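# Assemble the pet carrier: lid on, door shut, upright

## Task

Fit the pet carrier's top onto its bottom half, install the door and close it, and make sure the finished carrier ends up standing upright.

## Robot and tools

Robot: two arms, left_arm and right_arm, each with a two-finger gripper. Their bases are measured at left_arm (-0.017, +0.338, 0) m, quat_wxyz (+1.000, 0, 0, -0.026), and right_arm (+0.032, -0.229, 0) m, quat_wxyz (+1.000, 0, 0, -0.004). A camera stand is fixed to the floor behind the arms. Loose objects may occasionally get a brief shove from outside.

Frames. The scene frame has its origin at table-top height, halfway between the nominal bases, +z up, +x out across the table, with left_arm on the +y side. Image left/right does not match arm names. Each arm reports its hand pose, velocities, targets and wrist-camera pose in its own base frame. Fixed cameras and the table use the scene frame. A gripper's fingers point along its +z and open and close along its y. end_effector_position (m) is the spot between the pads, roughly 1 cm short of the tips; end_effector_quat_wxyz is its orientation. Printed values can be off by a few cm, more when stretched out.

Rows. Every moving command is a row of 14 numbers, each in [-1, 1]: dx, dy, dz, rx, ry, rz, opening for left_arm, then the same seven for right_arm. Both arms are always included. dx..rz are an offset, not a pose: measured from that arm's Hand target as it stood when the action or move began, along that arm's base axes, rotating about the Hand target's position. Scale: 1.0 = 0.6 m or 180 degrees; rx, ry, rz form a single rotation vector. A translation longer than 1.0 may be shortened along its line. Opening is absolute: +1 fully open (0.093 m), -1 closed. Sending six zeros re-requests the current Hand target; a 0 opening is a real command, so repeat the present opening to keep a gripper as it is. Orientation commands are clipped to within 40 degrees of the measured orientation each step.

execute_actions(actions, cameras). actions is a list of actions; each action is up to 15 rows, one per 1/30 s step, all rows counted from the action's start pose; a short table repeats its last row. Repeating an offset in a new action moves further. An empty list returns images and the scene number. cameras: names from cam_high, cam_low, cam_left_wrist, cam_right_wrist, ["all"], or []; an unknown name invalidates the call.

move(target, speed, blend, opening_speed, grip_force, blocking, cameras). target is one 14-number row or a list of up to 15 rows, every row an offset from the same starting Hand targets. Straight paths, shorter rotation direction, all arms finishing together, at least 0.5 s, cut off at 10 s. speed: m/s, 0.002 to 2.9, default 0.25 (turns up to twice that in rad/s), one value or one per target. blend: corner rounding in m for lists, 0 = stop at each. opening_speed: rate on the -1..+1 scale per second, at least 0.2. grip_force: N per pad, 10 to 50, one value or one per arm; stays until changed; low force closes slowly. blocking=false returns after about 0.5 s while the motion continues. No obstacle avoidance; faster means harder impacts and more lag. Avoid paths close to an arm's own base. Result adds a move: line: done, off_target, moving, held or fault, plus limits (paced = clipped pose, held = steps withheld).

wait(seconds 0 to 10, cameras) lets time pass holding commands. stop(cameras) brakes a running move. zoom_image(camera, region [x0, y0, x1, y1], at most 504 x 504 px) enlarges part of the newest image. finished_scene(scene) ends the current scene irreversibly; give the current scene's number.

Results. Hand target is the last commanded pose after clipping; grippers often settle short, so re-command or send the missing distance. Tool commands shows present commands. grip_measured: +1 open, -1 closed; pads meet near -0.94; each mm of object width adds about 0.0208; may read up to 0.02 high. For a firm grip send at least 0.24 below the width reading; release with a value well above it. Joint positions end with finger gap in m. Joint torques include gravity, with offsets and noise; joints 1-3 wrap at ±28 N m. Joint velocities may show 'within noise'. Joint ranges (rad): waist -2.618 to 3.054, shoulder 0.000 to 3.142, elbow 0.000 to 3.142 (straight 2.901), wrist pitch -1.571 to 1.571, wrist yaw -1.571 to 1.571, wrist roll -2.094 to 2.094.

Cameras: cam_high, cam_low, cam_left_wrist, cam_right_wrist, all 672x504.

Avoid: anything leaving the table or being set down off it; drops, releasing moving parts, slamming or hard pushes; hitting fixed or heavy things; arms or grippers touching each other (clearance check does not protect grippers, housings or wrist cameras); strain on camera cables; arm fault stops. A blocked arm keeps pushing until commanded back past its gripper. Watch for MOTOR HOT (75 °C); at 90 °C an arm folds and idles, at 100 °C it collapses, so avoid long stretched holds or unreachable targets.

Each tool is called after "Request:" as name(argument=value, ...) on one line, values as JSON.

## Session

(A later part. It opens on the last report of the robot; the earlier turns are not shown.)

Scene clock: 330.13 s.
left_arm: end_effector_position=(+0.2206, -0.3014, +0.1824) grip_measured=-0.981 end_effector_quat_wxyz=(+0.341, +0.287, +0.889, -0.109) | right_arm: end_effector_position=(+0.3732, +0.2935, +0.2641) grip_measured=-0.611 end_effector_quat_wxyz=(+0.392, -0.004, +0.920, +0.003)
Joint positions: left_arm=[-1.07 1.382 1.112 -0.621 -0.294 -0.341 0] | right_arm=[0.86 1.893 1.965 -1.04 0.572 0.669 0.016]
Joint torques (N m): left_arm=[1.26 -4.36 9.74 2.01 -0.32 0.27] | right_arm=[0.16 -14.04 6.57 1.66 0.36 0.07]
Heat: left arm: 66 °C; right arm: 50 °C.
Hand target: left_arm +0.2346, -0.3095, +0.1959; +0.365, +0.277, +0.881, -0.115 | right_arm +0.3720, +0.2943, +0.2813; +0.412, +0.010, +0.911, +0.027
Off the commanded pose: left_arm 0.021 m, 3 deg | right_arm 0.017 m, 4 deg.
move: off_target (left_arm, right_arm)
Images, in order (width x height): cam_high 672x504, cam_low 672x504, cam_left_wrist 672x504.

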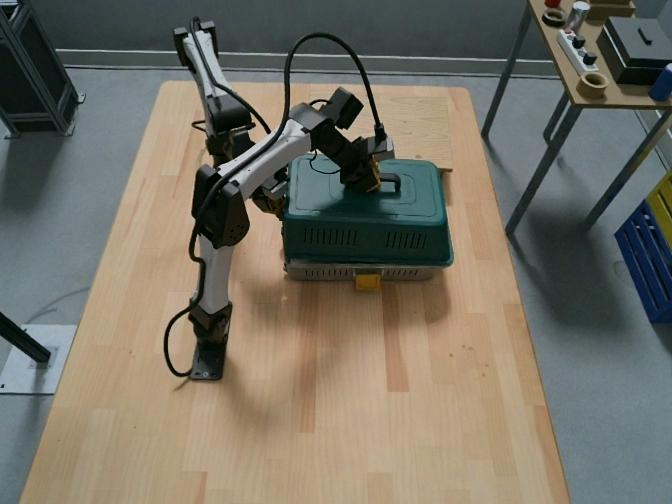

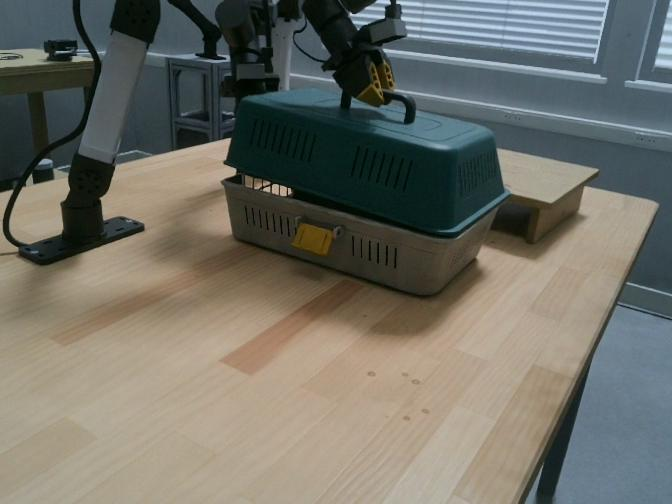

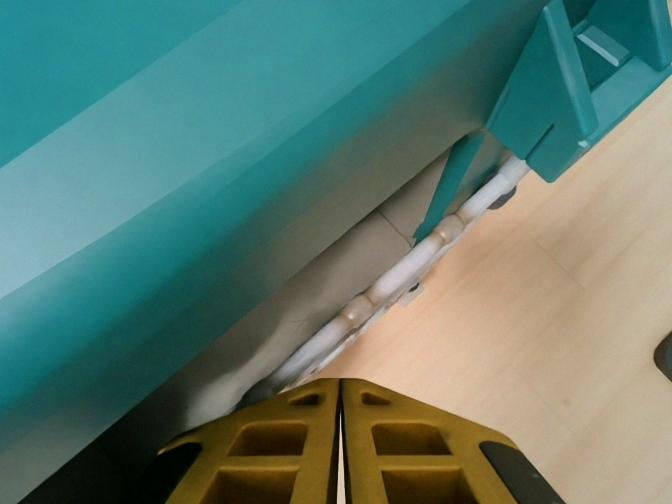

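Request:
move(target=[0,0,0,0,0,0,-1,-0.002,0.0,-0.002,0,-0.02,0,-1], speed=0.04, cameras=["cam_high","cam_low","cam_left_wrist"])

Request:
zoom_image(camera="cam_left_wrist", region=[380, 0, 672, 300])

Request:
zoom_image(camera="cam_low", region=[180, 20, 540, 300])

Request:
zoom_image(camera="cam_high", region=[250, 150, 460, 290])

Scene clock: 334.73 s.
left_arm: end_effector_position=(+0.2213, -0.3011, +0.1825) grip_measured=-0.981 end_effector_quat_wxyz=(+0.341, +0.286, +0.889, -0.108) | right_arm: end_effector_position=(+0.3705, +0.2921, +0.2587) grip_measured=-0.611 end_effector_quat_wxyz=(+0.411, -0.004, +0.912, +0.005)
Joint positions: left_arm=[-1.068 1.382 1.112 -0.62 -0.294 -0.341 0] | right_arm=[0.871 1.842 1.849 -0.94 0.601 0.658 0.016]
Joint torques (N m): left_arm=[0.99 -4.37 9.7 2 -0.32 0.32] | right_arm=[0.61 -13.83 6.8 1.82 0.57 -0.01]
Heat: left arm: 66 °C; right arm: 50 °C.
Hand target: left_arm +0.2345, -0.3096, +0.1959; +0.365, +0.277, +0.881, -0.115 | right_arm +0.3707, +0.2943, +0.2802; +0.440, +0.009, +0.897, +0.027
Off the commanded pose: left_arm 0.021 m, 3 deg | right_arm 0.022 m, 5 deg.
move: off_target (left_arm, right_arm)
Images, in order (width x height): cam_high 672x504, cam_low 672x504, cam_left_wrist 672x504.

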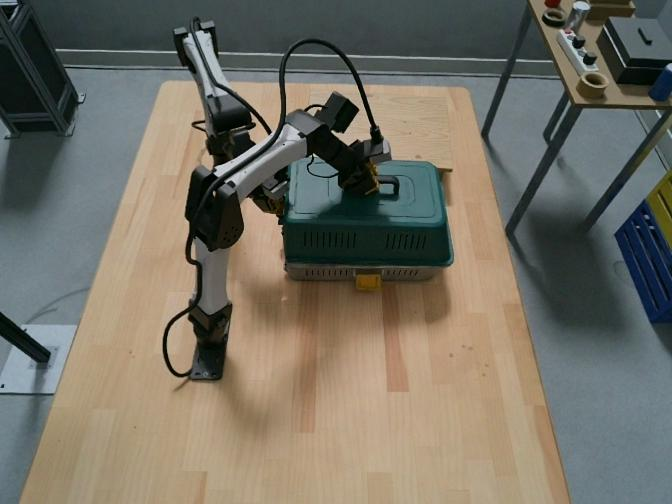

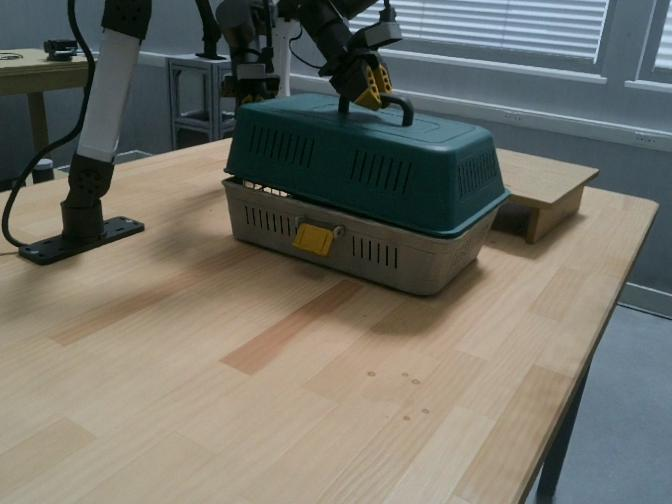

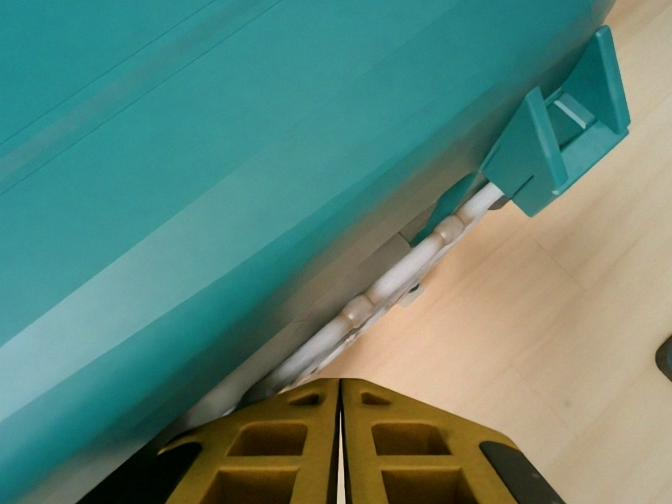

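Scaled by 1.680 from the camera's 672x504 image, which has a finer 960x720 frame.

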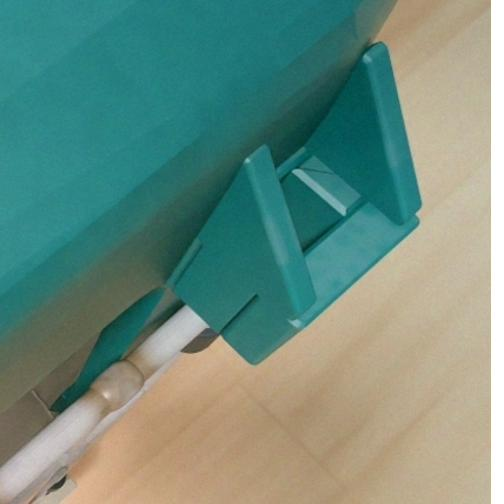

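Scaled by 1.400 from the camera's 672x504 image, which has a finer 960x720 frame.

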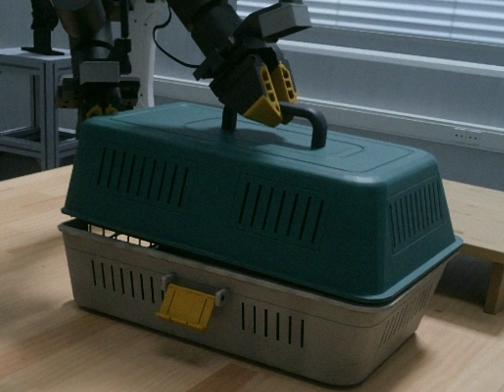

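Scaled by 2.400 from the camera's 672x504 image, which has a finer 960x720 frame.

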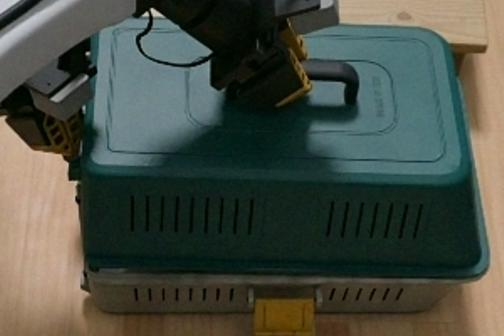

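Request:
move(target=[0,0,0,0,0,0,-1,0.003,0.0,-0.02,0,-0.012,0,-1], speed=0.04, cameras=["cam_high","cam_low","cam_left_wrist"])

Request:
zoom_image(camera="cam_left_wrist", region=[380, 0, 672, 300])

Request:
zoom_image(camera="cam_low", region=[180, 20, 540, 300])

Request:
zoom_image(camera="cam_high", region=[250, 150, 460, 290])

Scene clock: 338.70 s.
left_arm: end_effector_position=(+0.2213, -0.3011, +0.1825) grip_measured=-0.981 end_effector_quat_wxyz=(+0.341, +0.286, +0.889, -0.108) | right_arm: end_effector_position=(+0.3704, +0.2888, +0.2555) grip_measured=-0.611 end_effector_quat_wxyz=(+0.430, -0.001, +0.903, +0.011)
Joint positions: left_arm=[-1.068 1.382 1.112 -0.62 -0.294 -0.341 0] | right_arm=[0.872 1.793 1.743 -0.836 0.619 0.642 0.016]
Joint torques (N m): left_arm=[1.06 -4.38 9.63 2.01 -0.28 0.33] | right_arm=[0.95 -11.6 6.32 2.03 0.61 -0.04]
Heat: left arm: 65 °C; right arm: 50 °C.
Hand target: left_arm +0.2345, -0.3095, +0.1959; +0.365, +0.277, +0.881, -0.115 | right_arm +0.3726, +0.2942, +0.2683; +0.457, +0.009, +0.889, +0.027
Off the commanded pose: left_arm 0.021 m, 3 deg | right_arm 0.014 m, 4 deg.
move: off_target (left_arm, right_arm)
Images, in order (width x height): cam_high 672x504, cam_low 672x504, cam_left_wrist 672x504.

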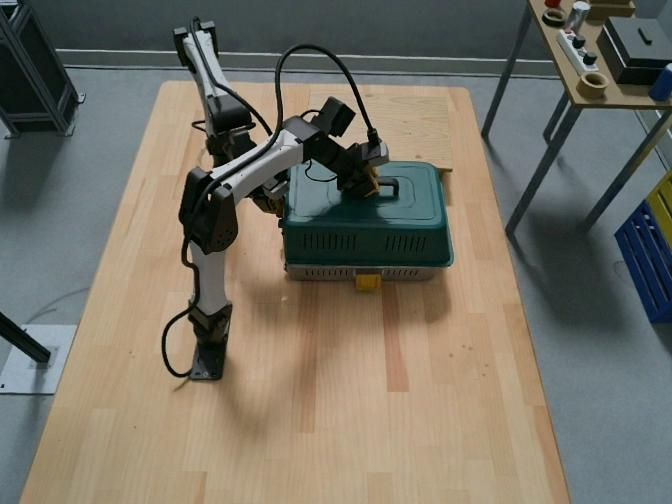

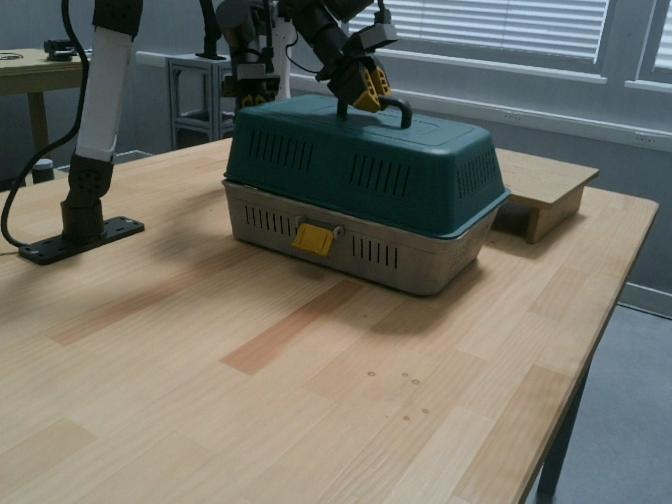

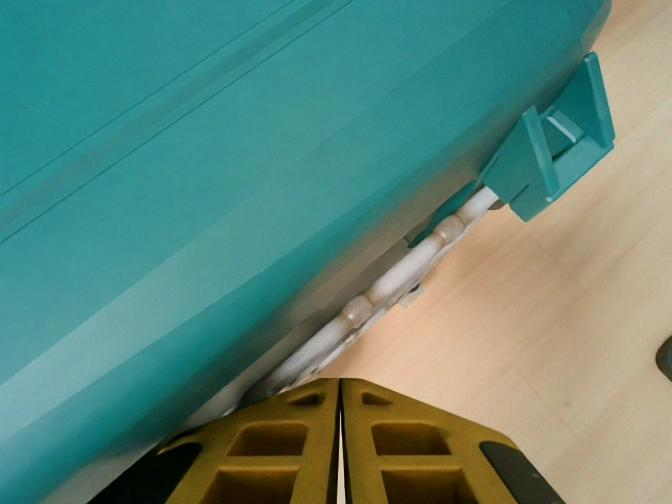

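Scaled by 1.680 from the camera's 672x504 image, which has a finer 960x720 frame.

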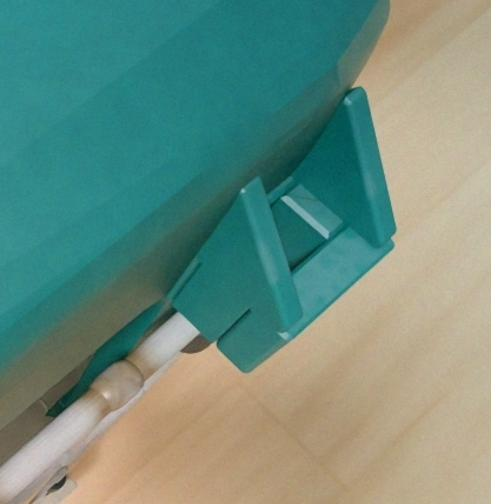

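Scaled by 1.400 from the camera's 672x504 image, which has a finer 960x720 frame.

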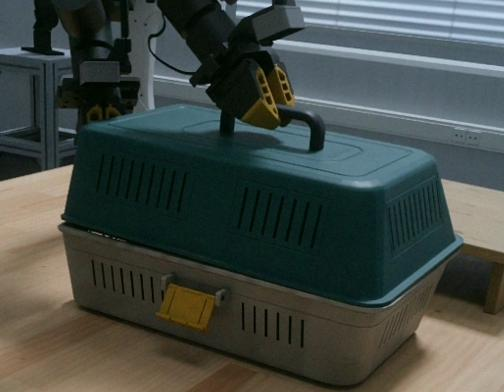

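Scaled by 2.400 from the camera's 672x504 image, which has a finer 960x720 frame.

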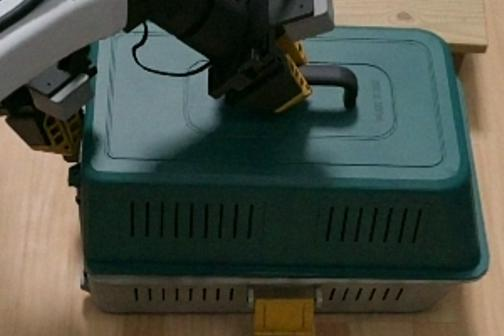

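Request:
move(target=[0,0,0,0,0,0,-1,0.003,0.0,-0.025,0,-0.01,0,-1], speed=0.04, cameras=["cam_high","cam_low","cam_left_wrist"])

Request:
zoom_image(camera="cam_left_wrist", region=[380, 0, 672, 300])

Request:
zoom_image(camera="cam_low", region=[180, 20, 540, 300])

Request:
zoom_image(camera="cam_high", region=[250, 150, 460, 290])

Scene clock: 342.00 s.
left_arm: end_effector_position=(+0.2224, -0.3003, +0.1826) grip_measured=-0.981 end_effector_quat_wxyz=(+0.341, +0.284, +0.889, -0.108) | right_arm: end_effector_position=(+0.3727, +0.2890, +0.2552) grip_measured=-0.611 end_effector_quat_wxyz=(+0.463, +0.000, +0.886, +0.015)
Joint positions: left_arm=[-1.064 1.382 1.112 -0.62 -0.294 -0.341 0] | right_arm=[0.882 1.753 1.64 -0.7 0.664 0.609 0.016]
Joint torques (N m): left_arm=[0.73 -4.23 9.85 2 -0.31 0.3] | right_arm=[0.25 -9.55 5.7 1.98 0.36 0.06]
Heat: left arm: 65 °C; right arm: 49 °C.
Hand target: left_arm +0.2345, -0.3095, +0.1959; +0.365, +0.277, +0.881, -0.115 | right_arm +0.3744, +0.2942, +0.2533; +0.471, +0.008, +0.882, +0.027
Off the commanded pose: left_arm 0.020 m, 3 deg | right_arm 0.006 m, 2 deg.
move: off_target (left_arm)
Images, in order (width x height): cam_high 672x504, cam_low 672x504, cam_left_wrist 672x504.

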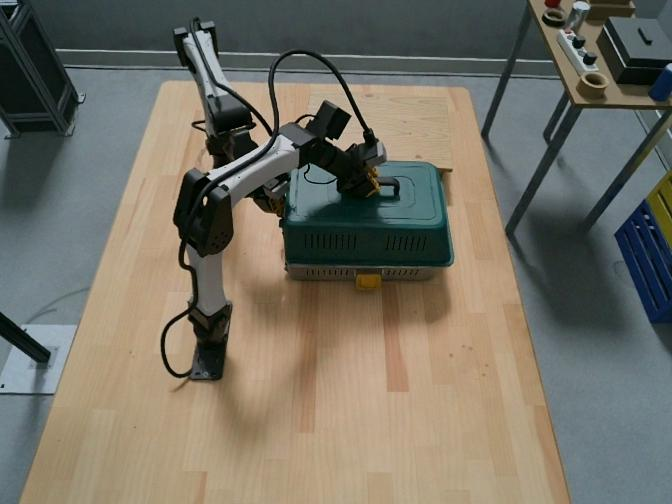

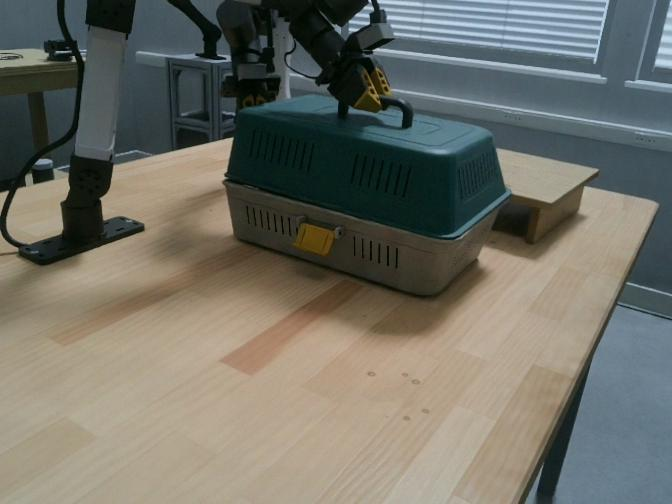

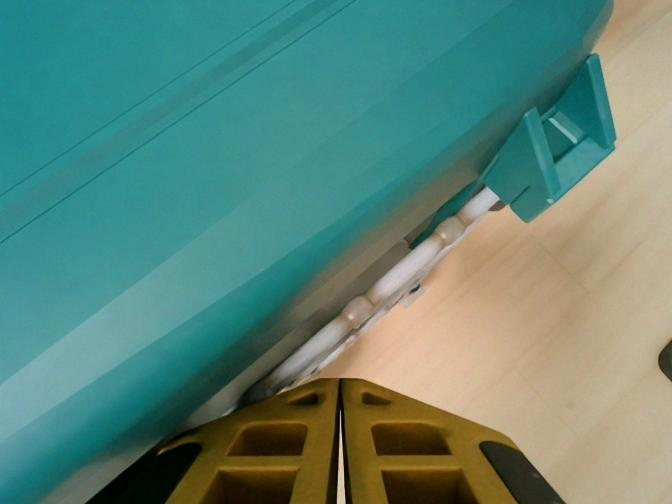

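Scaled by 1.680 from the camera's 672x504 image, which has a finer 960x720 frame.

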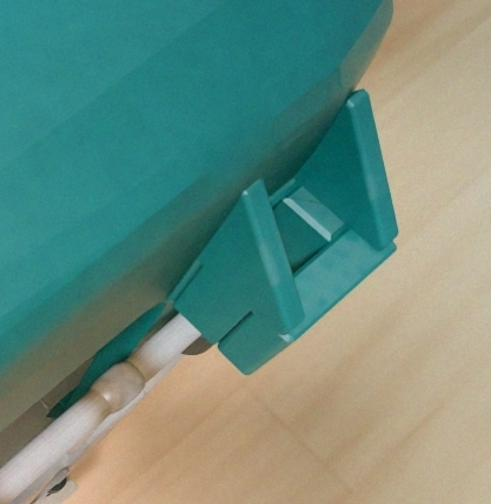

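Scaled by 1.400 from the camera's 672x504 image, which has a finer 960x720 frame.

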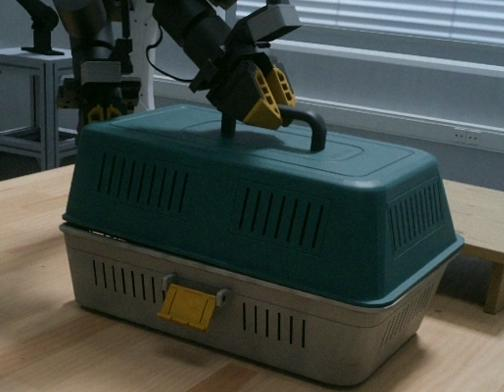

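Scaled by 2.400 from the camera's 672x504 image, which has a finer 960x720 frame.

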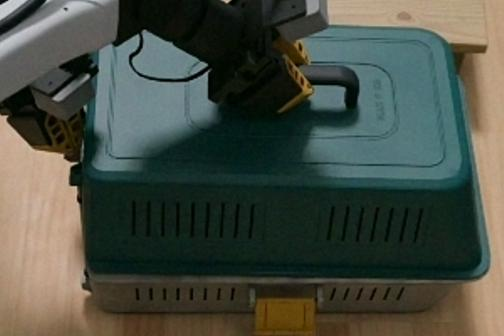

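Request:
move(target=[[-0.08,0.05,0.0,0,0,0,-1,0,0,0,0,0,0,-1],[-0.175,0.182,0.188,0,0,0,-1,0,0,0,0,0,0,-1]], speed=0.15, blend=0.02, cameras=["cam_high","cam_low","cam_left_wrist"])

Request:
zoom_image(camera="cam_left_wrist", region=[200, 40, 560, 340])

Request:
zoom_image(camera="cam_low", region=[205, 150, 305, 210])

Scene clock: 349.00 s.
left_arm: end_effector_position=(+0.1284, -0.2010, +0.2980) grip_measured=-0.981 end_effector_quat_wxyz=(+0.353, +0.290, +0.883, -0.106) | right_arm: end_effector_position=(+0.3727, +0.2889, +0.2550) grip_measured=-0.611 end_effector_quat_wxyz=(+0.462, +0.000, +0.887, +0.015)
Joint positions: left_arm=[-1.326 1.039 1.387 -1.301 -0.468 -0.54 0] | right_arm=[0.882 1.753 1.64 -0.7 0.664 0.609 0.016]
Joint torques (N m): left_arm=[-0.57 -1.83 8.29 1.47 -0.41 -0.02] | right_arm=[0.27 -9.52 5.65 2 0.35 0.06]
Heat: left arm: 64 °C; right arm: 49 °C.
Hand target: left_arm +0.1295, -0.2004, +0.3087; +0.365, +0.277, +0.881, -0.115 | right_arm +0.3743, +0.2942, +0.2532; +0.471, +0.008, +0.882, +0.027
Off the commanded pose: left_arm 0.011 m, 2 deg | right_arm 0.006 m, 2 deg.
move: off_target (left_arm)
Images, in order (width x height): cam_high 672x504, cam_low 672x504, cam_left_wrist 672x504.

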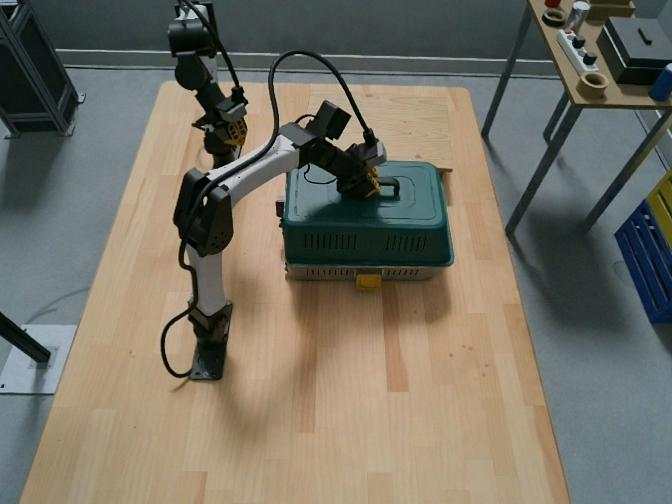

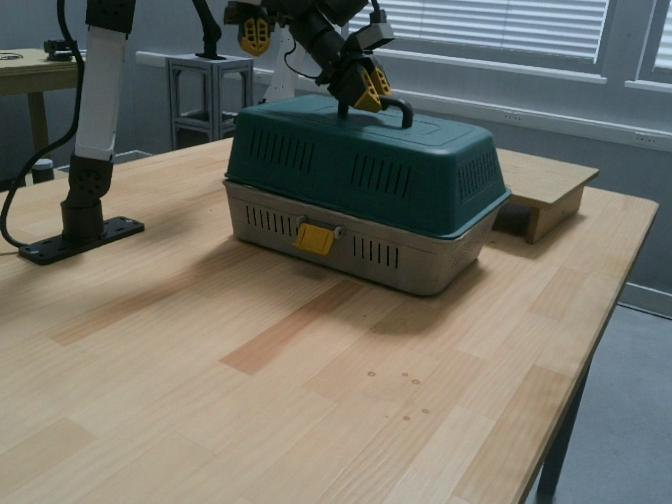

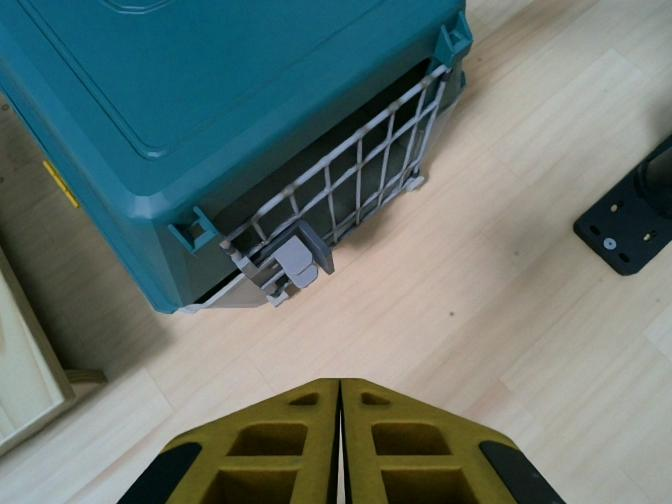

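Scaled by 1.400 from the camera's 672x504 image, which has a finer 960x720 frame.

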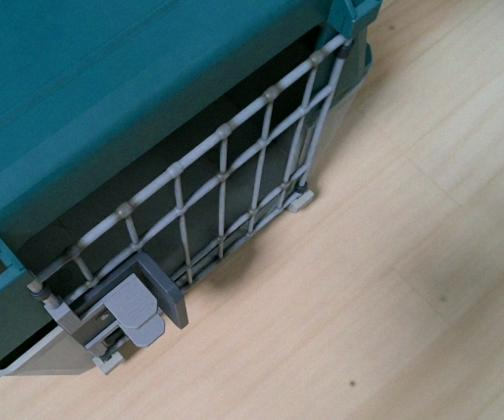

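Scaled by 5.040 from the camera's 672x504 image, which has a finer 960x720 frame.

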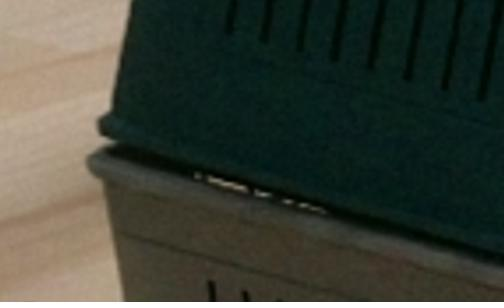

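Request:
zoom_image(camera="cam_left_wrist", region=[150, 190, 350, 320])

Request:
zoom_image(camera="cam_left_wrist", region=[380, 0, 490, 200])

Scaled by 2.520 from the camera's 672x504 image, which has a finer 960x720 frame.

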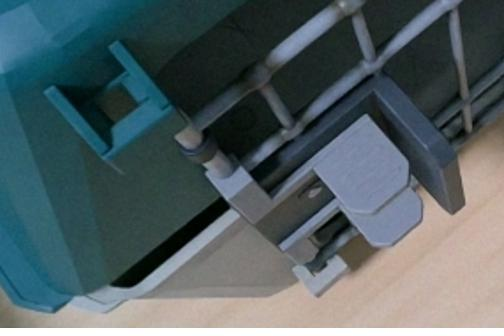

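Scaled by 2.520 from the camera's 672x504 image, which has a finer 960x720 frame.

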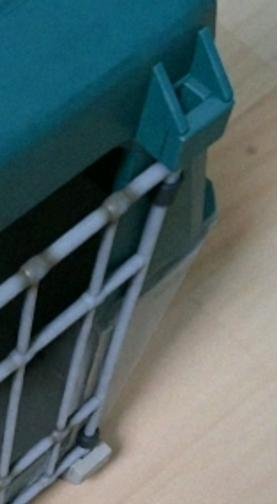

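Request:
move(target=[0,0,0,0,0,0,-1,0,0,0.055,0,0.01,0,-1], speed=0.04, cameras=["cam_high","cam_low","cam_left_wrist"])

Request:
zoom_image(camera="cam_left_wrist", region=[150, 190, 350, 320])

Request:
zoom_image(camera="cam_left_wrist", region=[380, 0, 490, 200])

Request:
zoom_image(camera="cam_low", region=[180, 20, 540, 300])

Scene clock: 377.63 s.
left_arm: end_effector_position=(+0.1284, -0.2009, +0.2980) grip_measured=-0.981 end_effector_quat_wxyz=(+0.353, +0.290, +0.883, -0.106) | right_arm: end_effector_position=(+0.3684, +0.2901, +0.2620) grip_measured=-0.611 end_effector_quat_wxyz=(+0.435, -0.009, +0.901, +0.005)
Joint positions: left_arm=[-1.326 1.039 1.387 -1.301 -0.468 -0.54 0] | right_arm=[0.882 1.794 1.765 -0.854 0.635 0.626 0.016]
Joint torques (N m): left_arm=[-0.43 -1.88 8.06 1.48 -0.43 0.02] | right_arm=[-0.27 -10.28 12.57 1.58 0.45 0.04]
Heat: left arm: 62 °C; right arm: 47 °C.
Hand target: left_arm +0.1295, -0.2004, +0.3088; +0.365, +0.277, +0.881, -0.115 | right_arm +0.3743, +0.2942, +0.2862; +0.457, +0.009, +0.889, +0.027
Off the commanded pose: left_arm 0.011 m, 2 deg | right_arm 0.025 m, 4 deg.
move: off_target (left_arm, right_arm)
Images, in order (width x height): cam_high 672x504, cam_low 672x504, cam_left_wrist 672x504.

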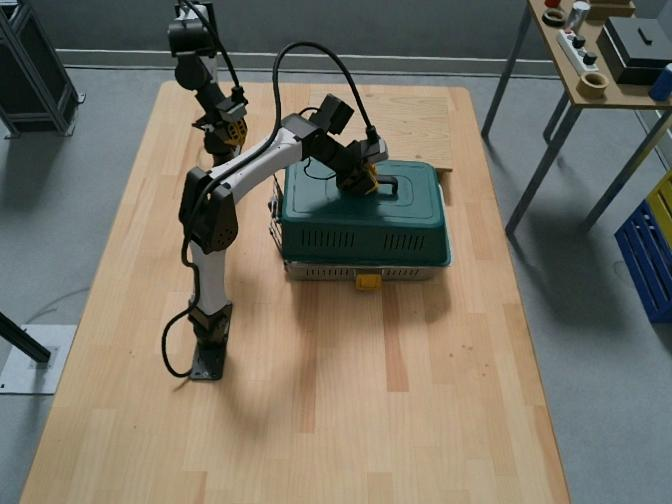

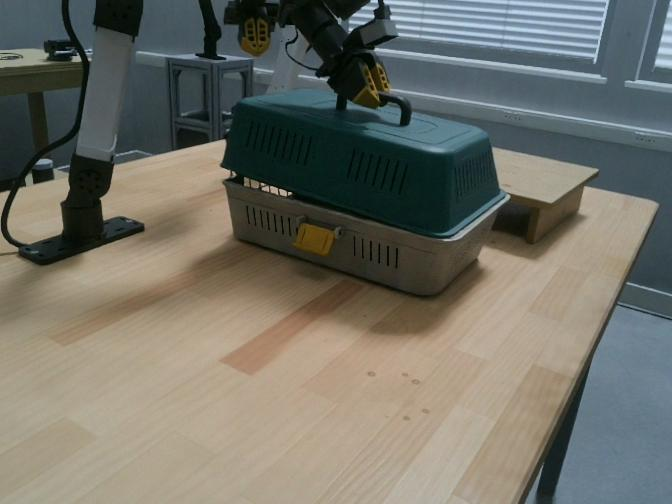

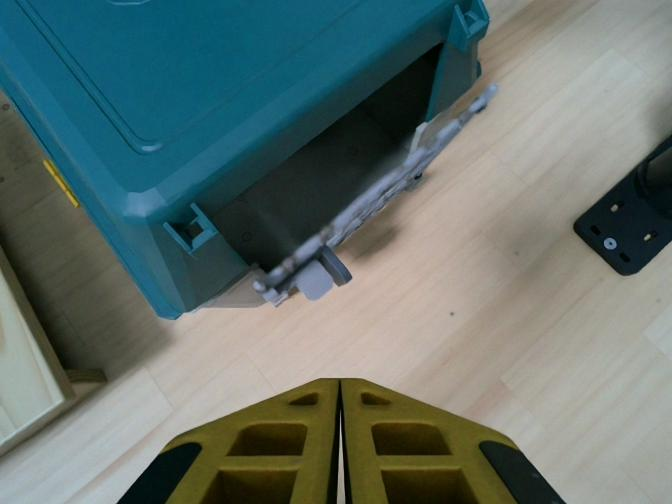

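Scaled by 2.520 from the camera's 672x504 image, which has a finer 960x720 frame.

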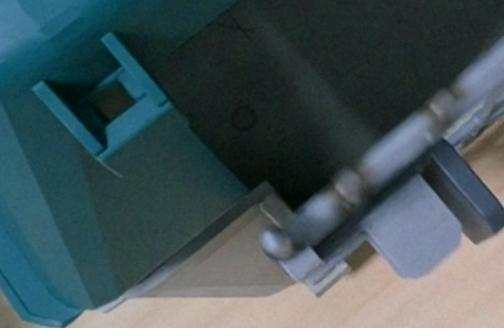

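Scaled by 2.520 from the camera's 672x504 image, which has a finer 960x720 frame.

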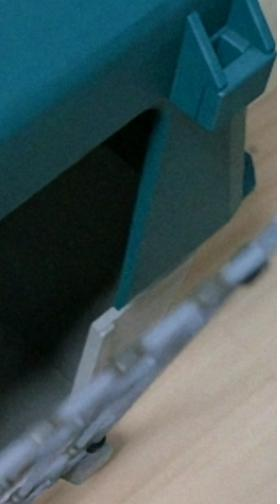

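Scaled by 1.400 from the camera's 672x504 image, which has a finer 960x720 frame.

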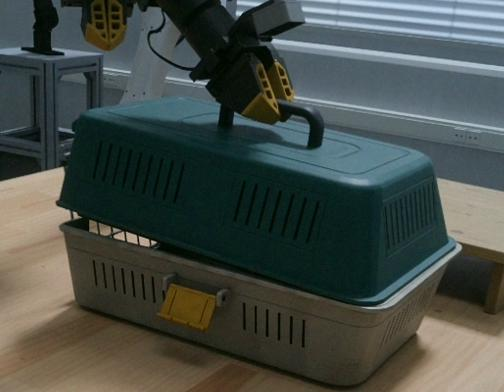

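Request:
wait(seconds=0.3, cameras=["all"])

Request:
zoom_image(camera="cam_left_wrist", region=[220, 210, 380, 330])

Request:
zoom_image(camera="cam_high", region=[255, 165, 305, 285])

Request:
zoom_image(camera="cam_left_wrist", region=[150, 60, 520, 330])

Scene clock: 383.17 s.
left_arm: end_effector_position=(+0.1284, -0.2009, +0.2980) grip_measured=-0.981 end_effector_quat_wxyz=(+0.353, +0.290, +0.883, -0.106) | right_arm: end_effector_position=(+0.3684, +0.2901, +0.2618) grip_measured=-0.611 end_effector_quat_wxyz=(+0.435, -0.009, +0.901, +0.005)
Joint positions: left_arm=[-1.326 1.039 1.387 -1.301 -0.468 -0.54 0] | right_arm=[0.882 1.794 1.765 -0.854 0.635 0.627 0.016]
Joint torques (N m): left_arm=[-0.42 -1.83 8.2 1.47 -0.45 -0.03] | right_arm=[-0.28 -10.26 12.53 1.58 0.45 0.04]
Heat: left arm: 61 °C; right arm: 49 °C.
Hand target: left_arm +0.1295, -0.2004, +0.3088; +0.365, +0.277, +0.881, -0.115 | right_arm +0.3743, +0.2943, +0.2861; +0.457, +0.009, +0.889, +0.027
Tool commands: left_gripper/opening=-1.0 right_gripper/opening=-1.0
Off the commanded pose: left_arm 0.011 m, 2 deg | right_arm 0.025 m, 4 deg.
wait: 0.30 s; at rest from the start

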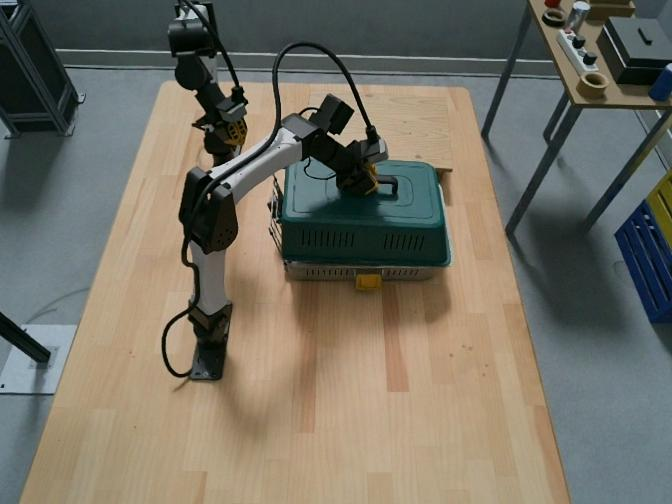

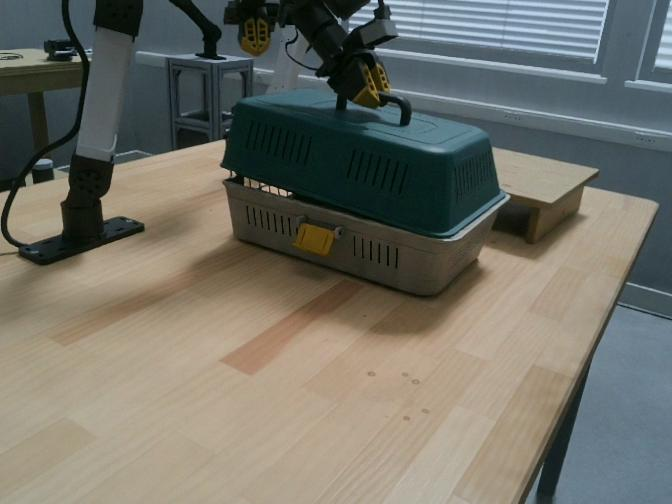

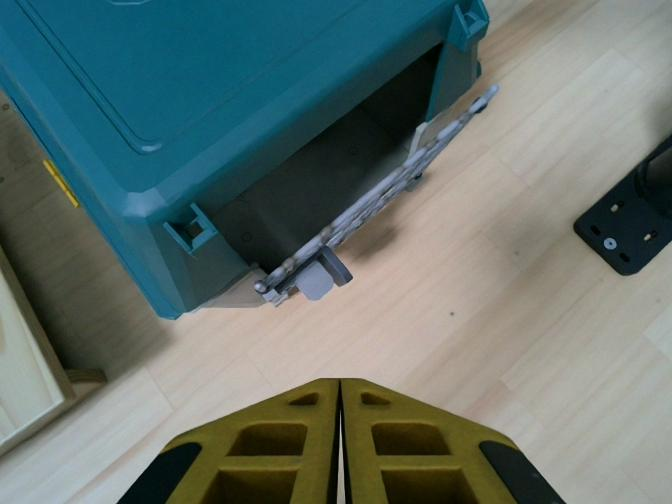

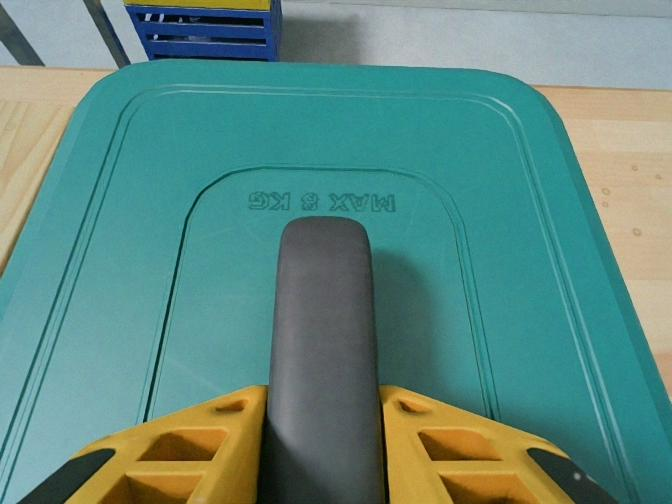

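Scaled by 3.150 from the camera's 672x504 image, which has a finer 960x720 frame.

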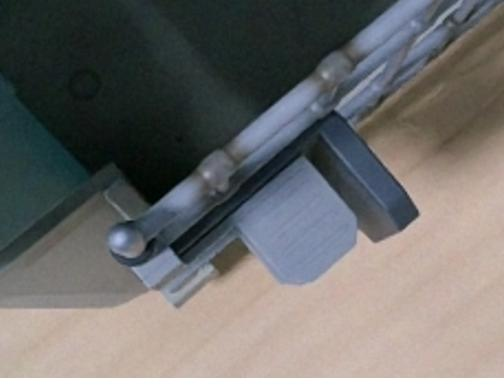

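Scaled by 4.200 from the camera's 672x504 image, which has a finer 960x720 frame.

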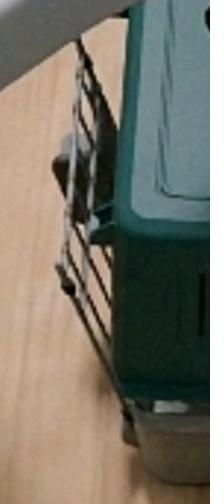

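Scaled by 1.362 from the camera's 672x504 image, which has a finer 960x720 frame.

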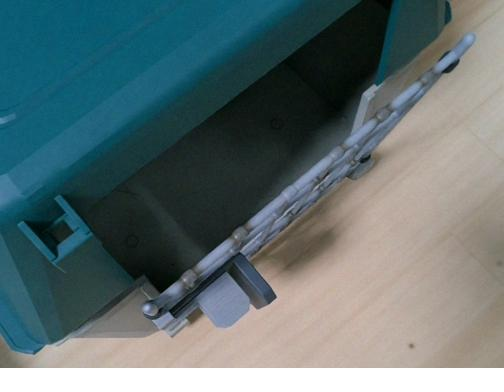

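Request:
move(target=[[0.06,-0.13,-0.13,0,0,0.16,-1,0,0,0,0,0,0,-1],[0.115,-0.168,-0.19,0,0,0.16,-1,0,0,0,0,0,0,-1]], speed=[0.15,0.06], cameras=["cam_high","cam_low","cam_left_wrist"])

Scene clock: 399.37 s.
left_arm: end_effector_position=(+0.1960, -0.2980, +0.1982) grip_measured=-0.981 end_effector_quat_wxyz=(+0.382, +0.048, +0.923, -0.019) | right_arm: end_effector_position=(+0.3684, +0.2901, +0.2618) grip_measured=-0.611 end_effector_quat_wxyz=(+0.435, -0.009, +0.901, +0.005)
Joint positions: left_arm=[-1.305 1.568 1.366 -1.025 -0.72 -1.071 0] | right_arm=[0.882 1.794 1.765 -0.854 0.635 0.627 0.016]
Joint torques (N m): left_arm=[0.53 -6.16 5.93 1.22 -0.43 0.31] | right_arm=[-0.31 -10.26 12.52 1.57 0.45 0.03]
Heat: left arm: 61 °C; right arm: 55 °C.
Hand target: left_arm +0.1986, -0.3012, +0.1948; +0.382, +0.049, +0.923, -0.020 | right_arm +0.3743, +0.2943, +0.2861; +0.457, +0.009, +0.889, +0.027
Off the commanded pose: left_arm 0.005 m, 0 deg | right_arm 0.025 m, 4 deg.
move: off_target (right_arm)
Images, in order (width x height): cam_high 672x504, cam_low 672x504, cam_left_wrist 672x504.

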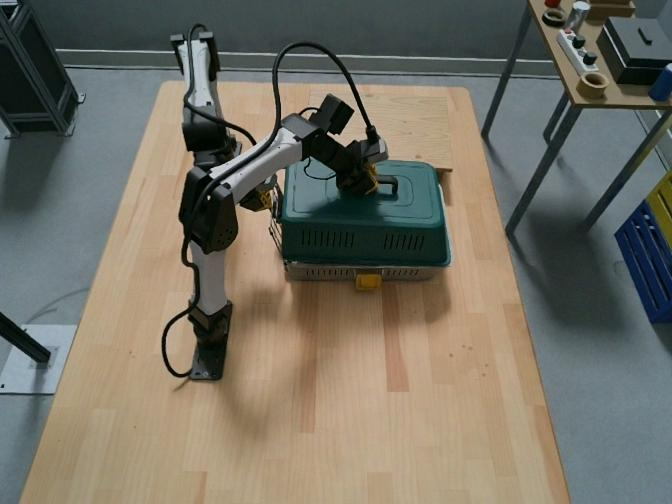

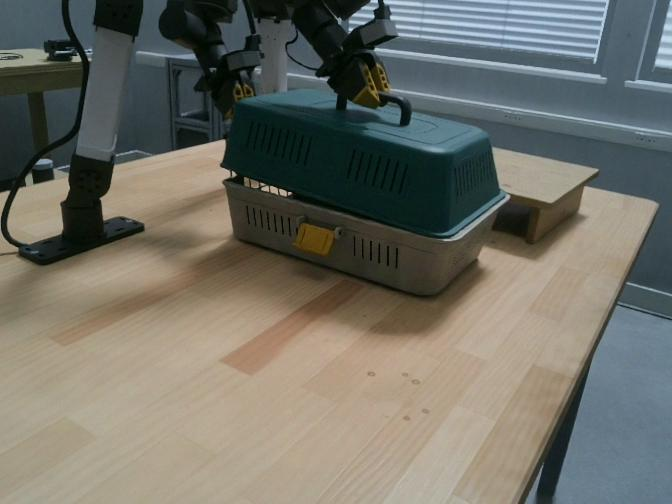

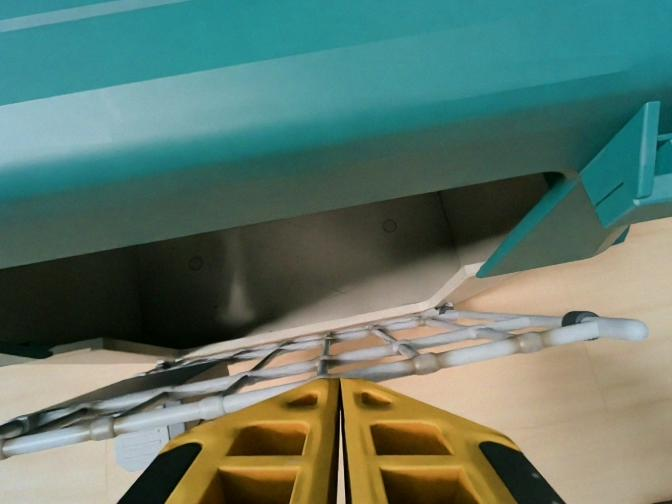

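Request:
move(target=[[-0.01,0.012,-0.10,0,0,0,-1,0,0,0,0,0,0,-1],[0.05,0.012,-0.1,0,0,0,-1,0,0,0,0,0,0,-1]], speed=[0.1,0.06], cameras=["cam_high","cam_left_wrist"])

Scene clock: 405.27 s.
left_arm: end_effector_position=(+0.2126, -0.2892, +0.1341) grip_measured=-0.981 end_effector_quat_wxyz=(+0.368, +0.064, +0.928, -0.014) | right_arm: end_effector_position=(+0.3770, +0.2865, +0.2613) grip_measured=-0.611 end_effector_quat_wxyz=(+0.440, -0.003, +0.898, +0.001)
Joint positions: left_arm=[-1.231 1.568 1.12 -0.738 -0.666 -0.959 0] | right_arm=[0.864 1.804 1.767 -0.834 0.64 0.615 0.016]
Joint torques (N m): left_arm=[2.52 -5.24 6.6 1.68 -0.48 0.34] | right_arm=[1.22 -11.32 12.4 1.41 0.37 0.14]
Heat: left arm: 61 °C; right arm: 56 °C.
Hand target: left_arm +0.2286, -0.2940, +0.1348; +0.382, +0.049, +0.923, -0.020 | right_arm +0.3743, +0.2942, +0.2862; +0.457, +0.009, +0.889, +0.027
Off the commanded pose: left_arm 0.017 m, 3 deg | right_arm 0.026 m, 4 deg.
move: off_target (left_arm, right_arm)
Images, in order (width x height): cam_high 672x504, cam_left_wrist 672x504.

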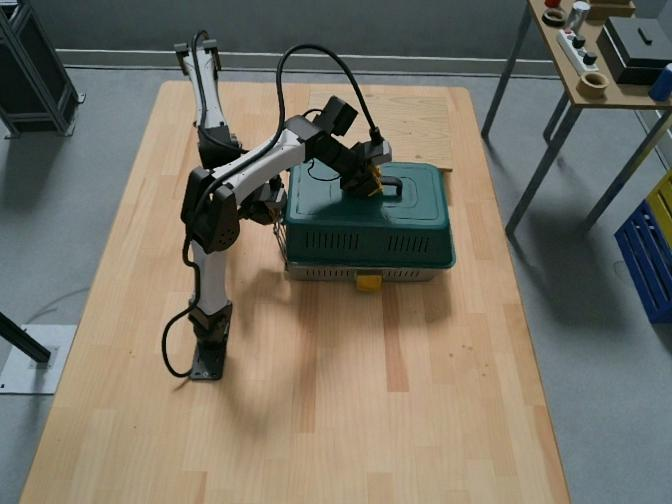

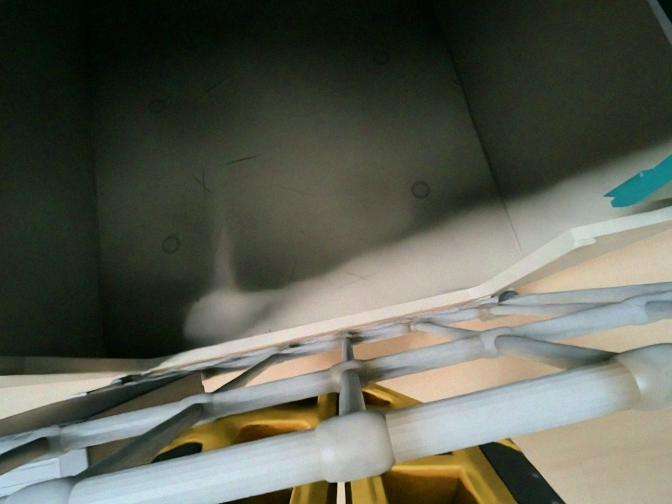

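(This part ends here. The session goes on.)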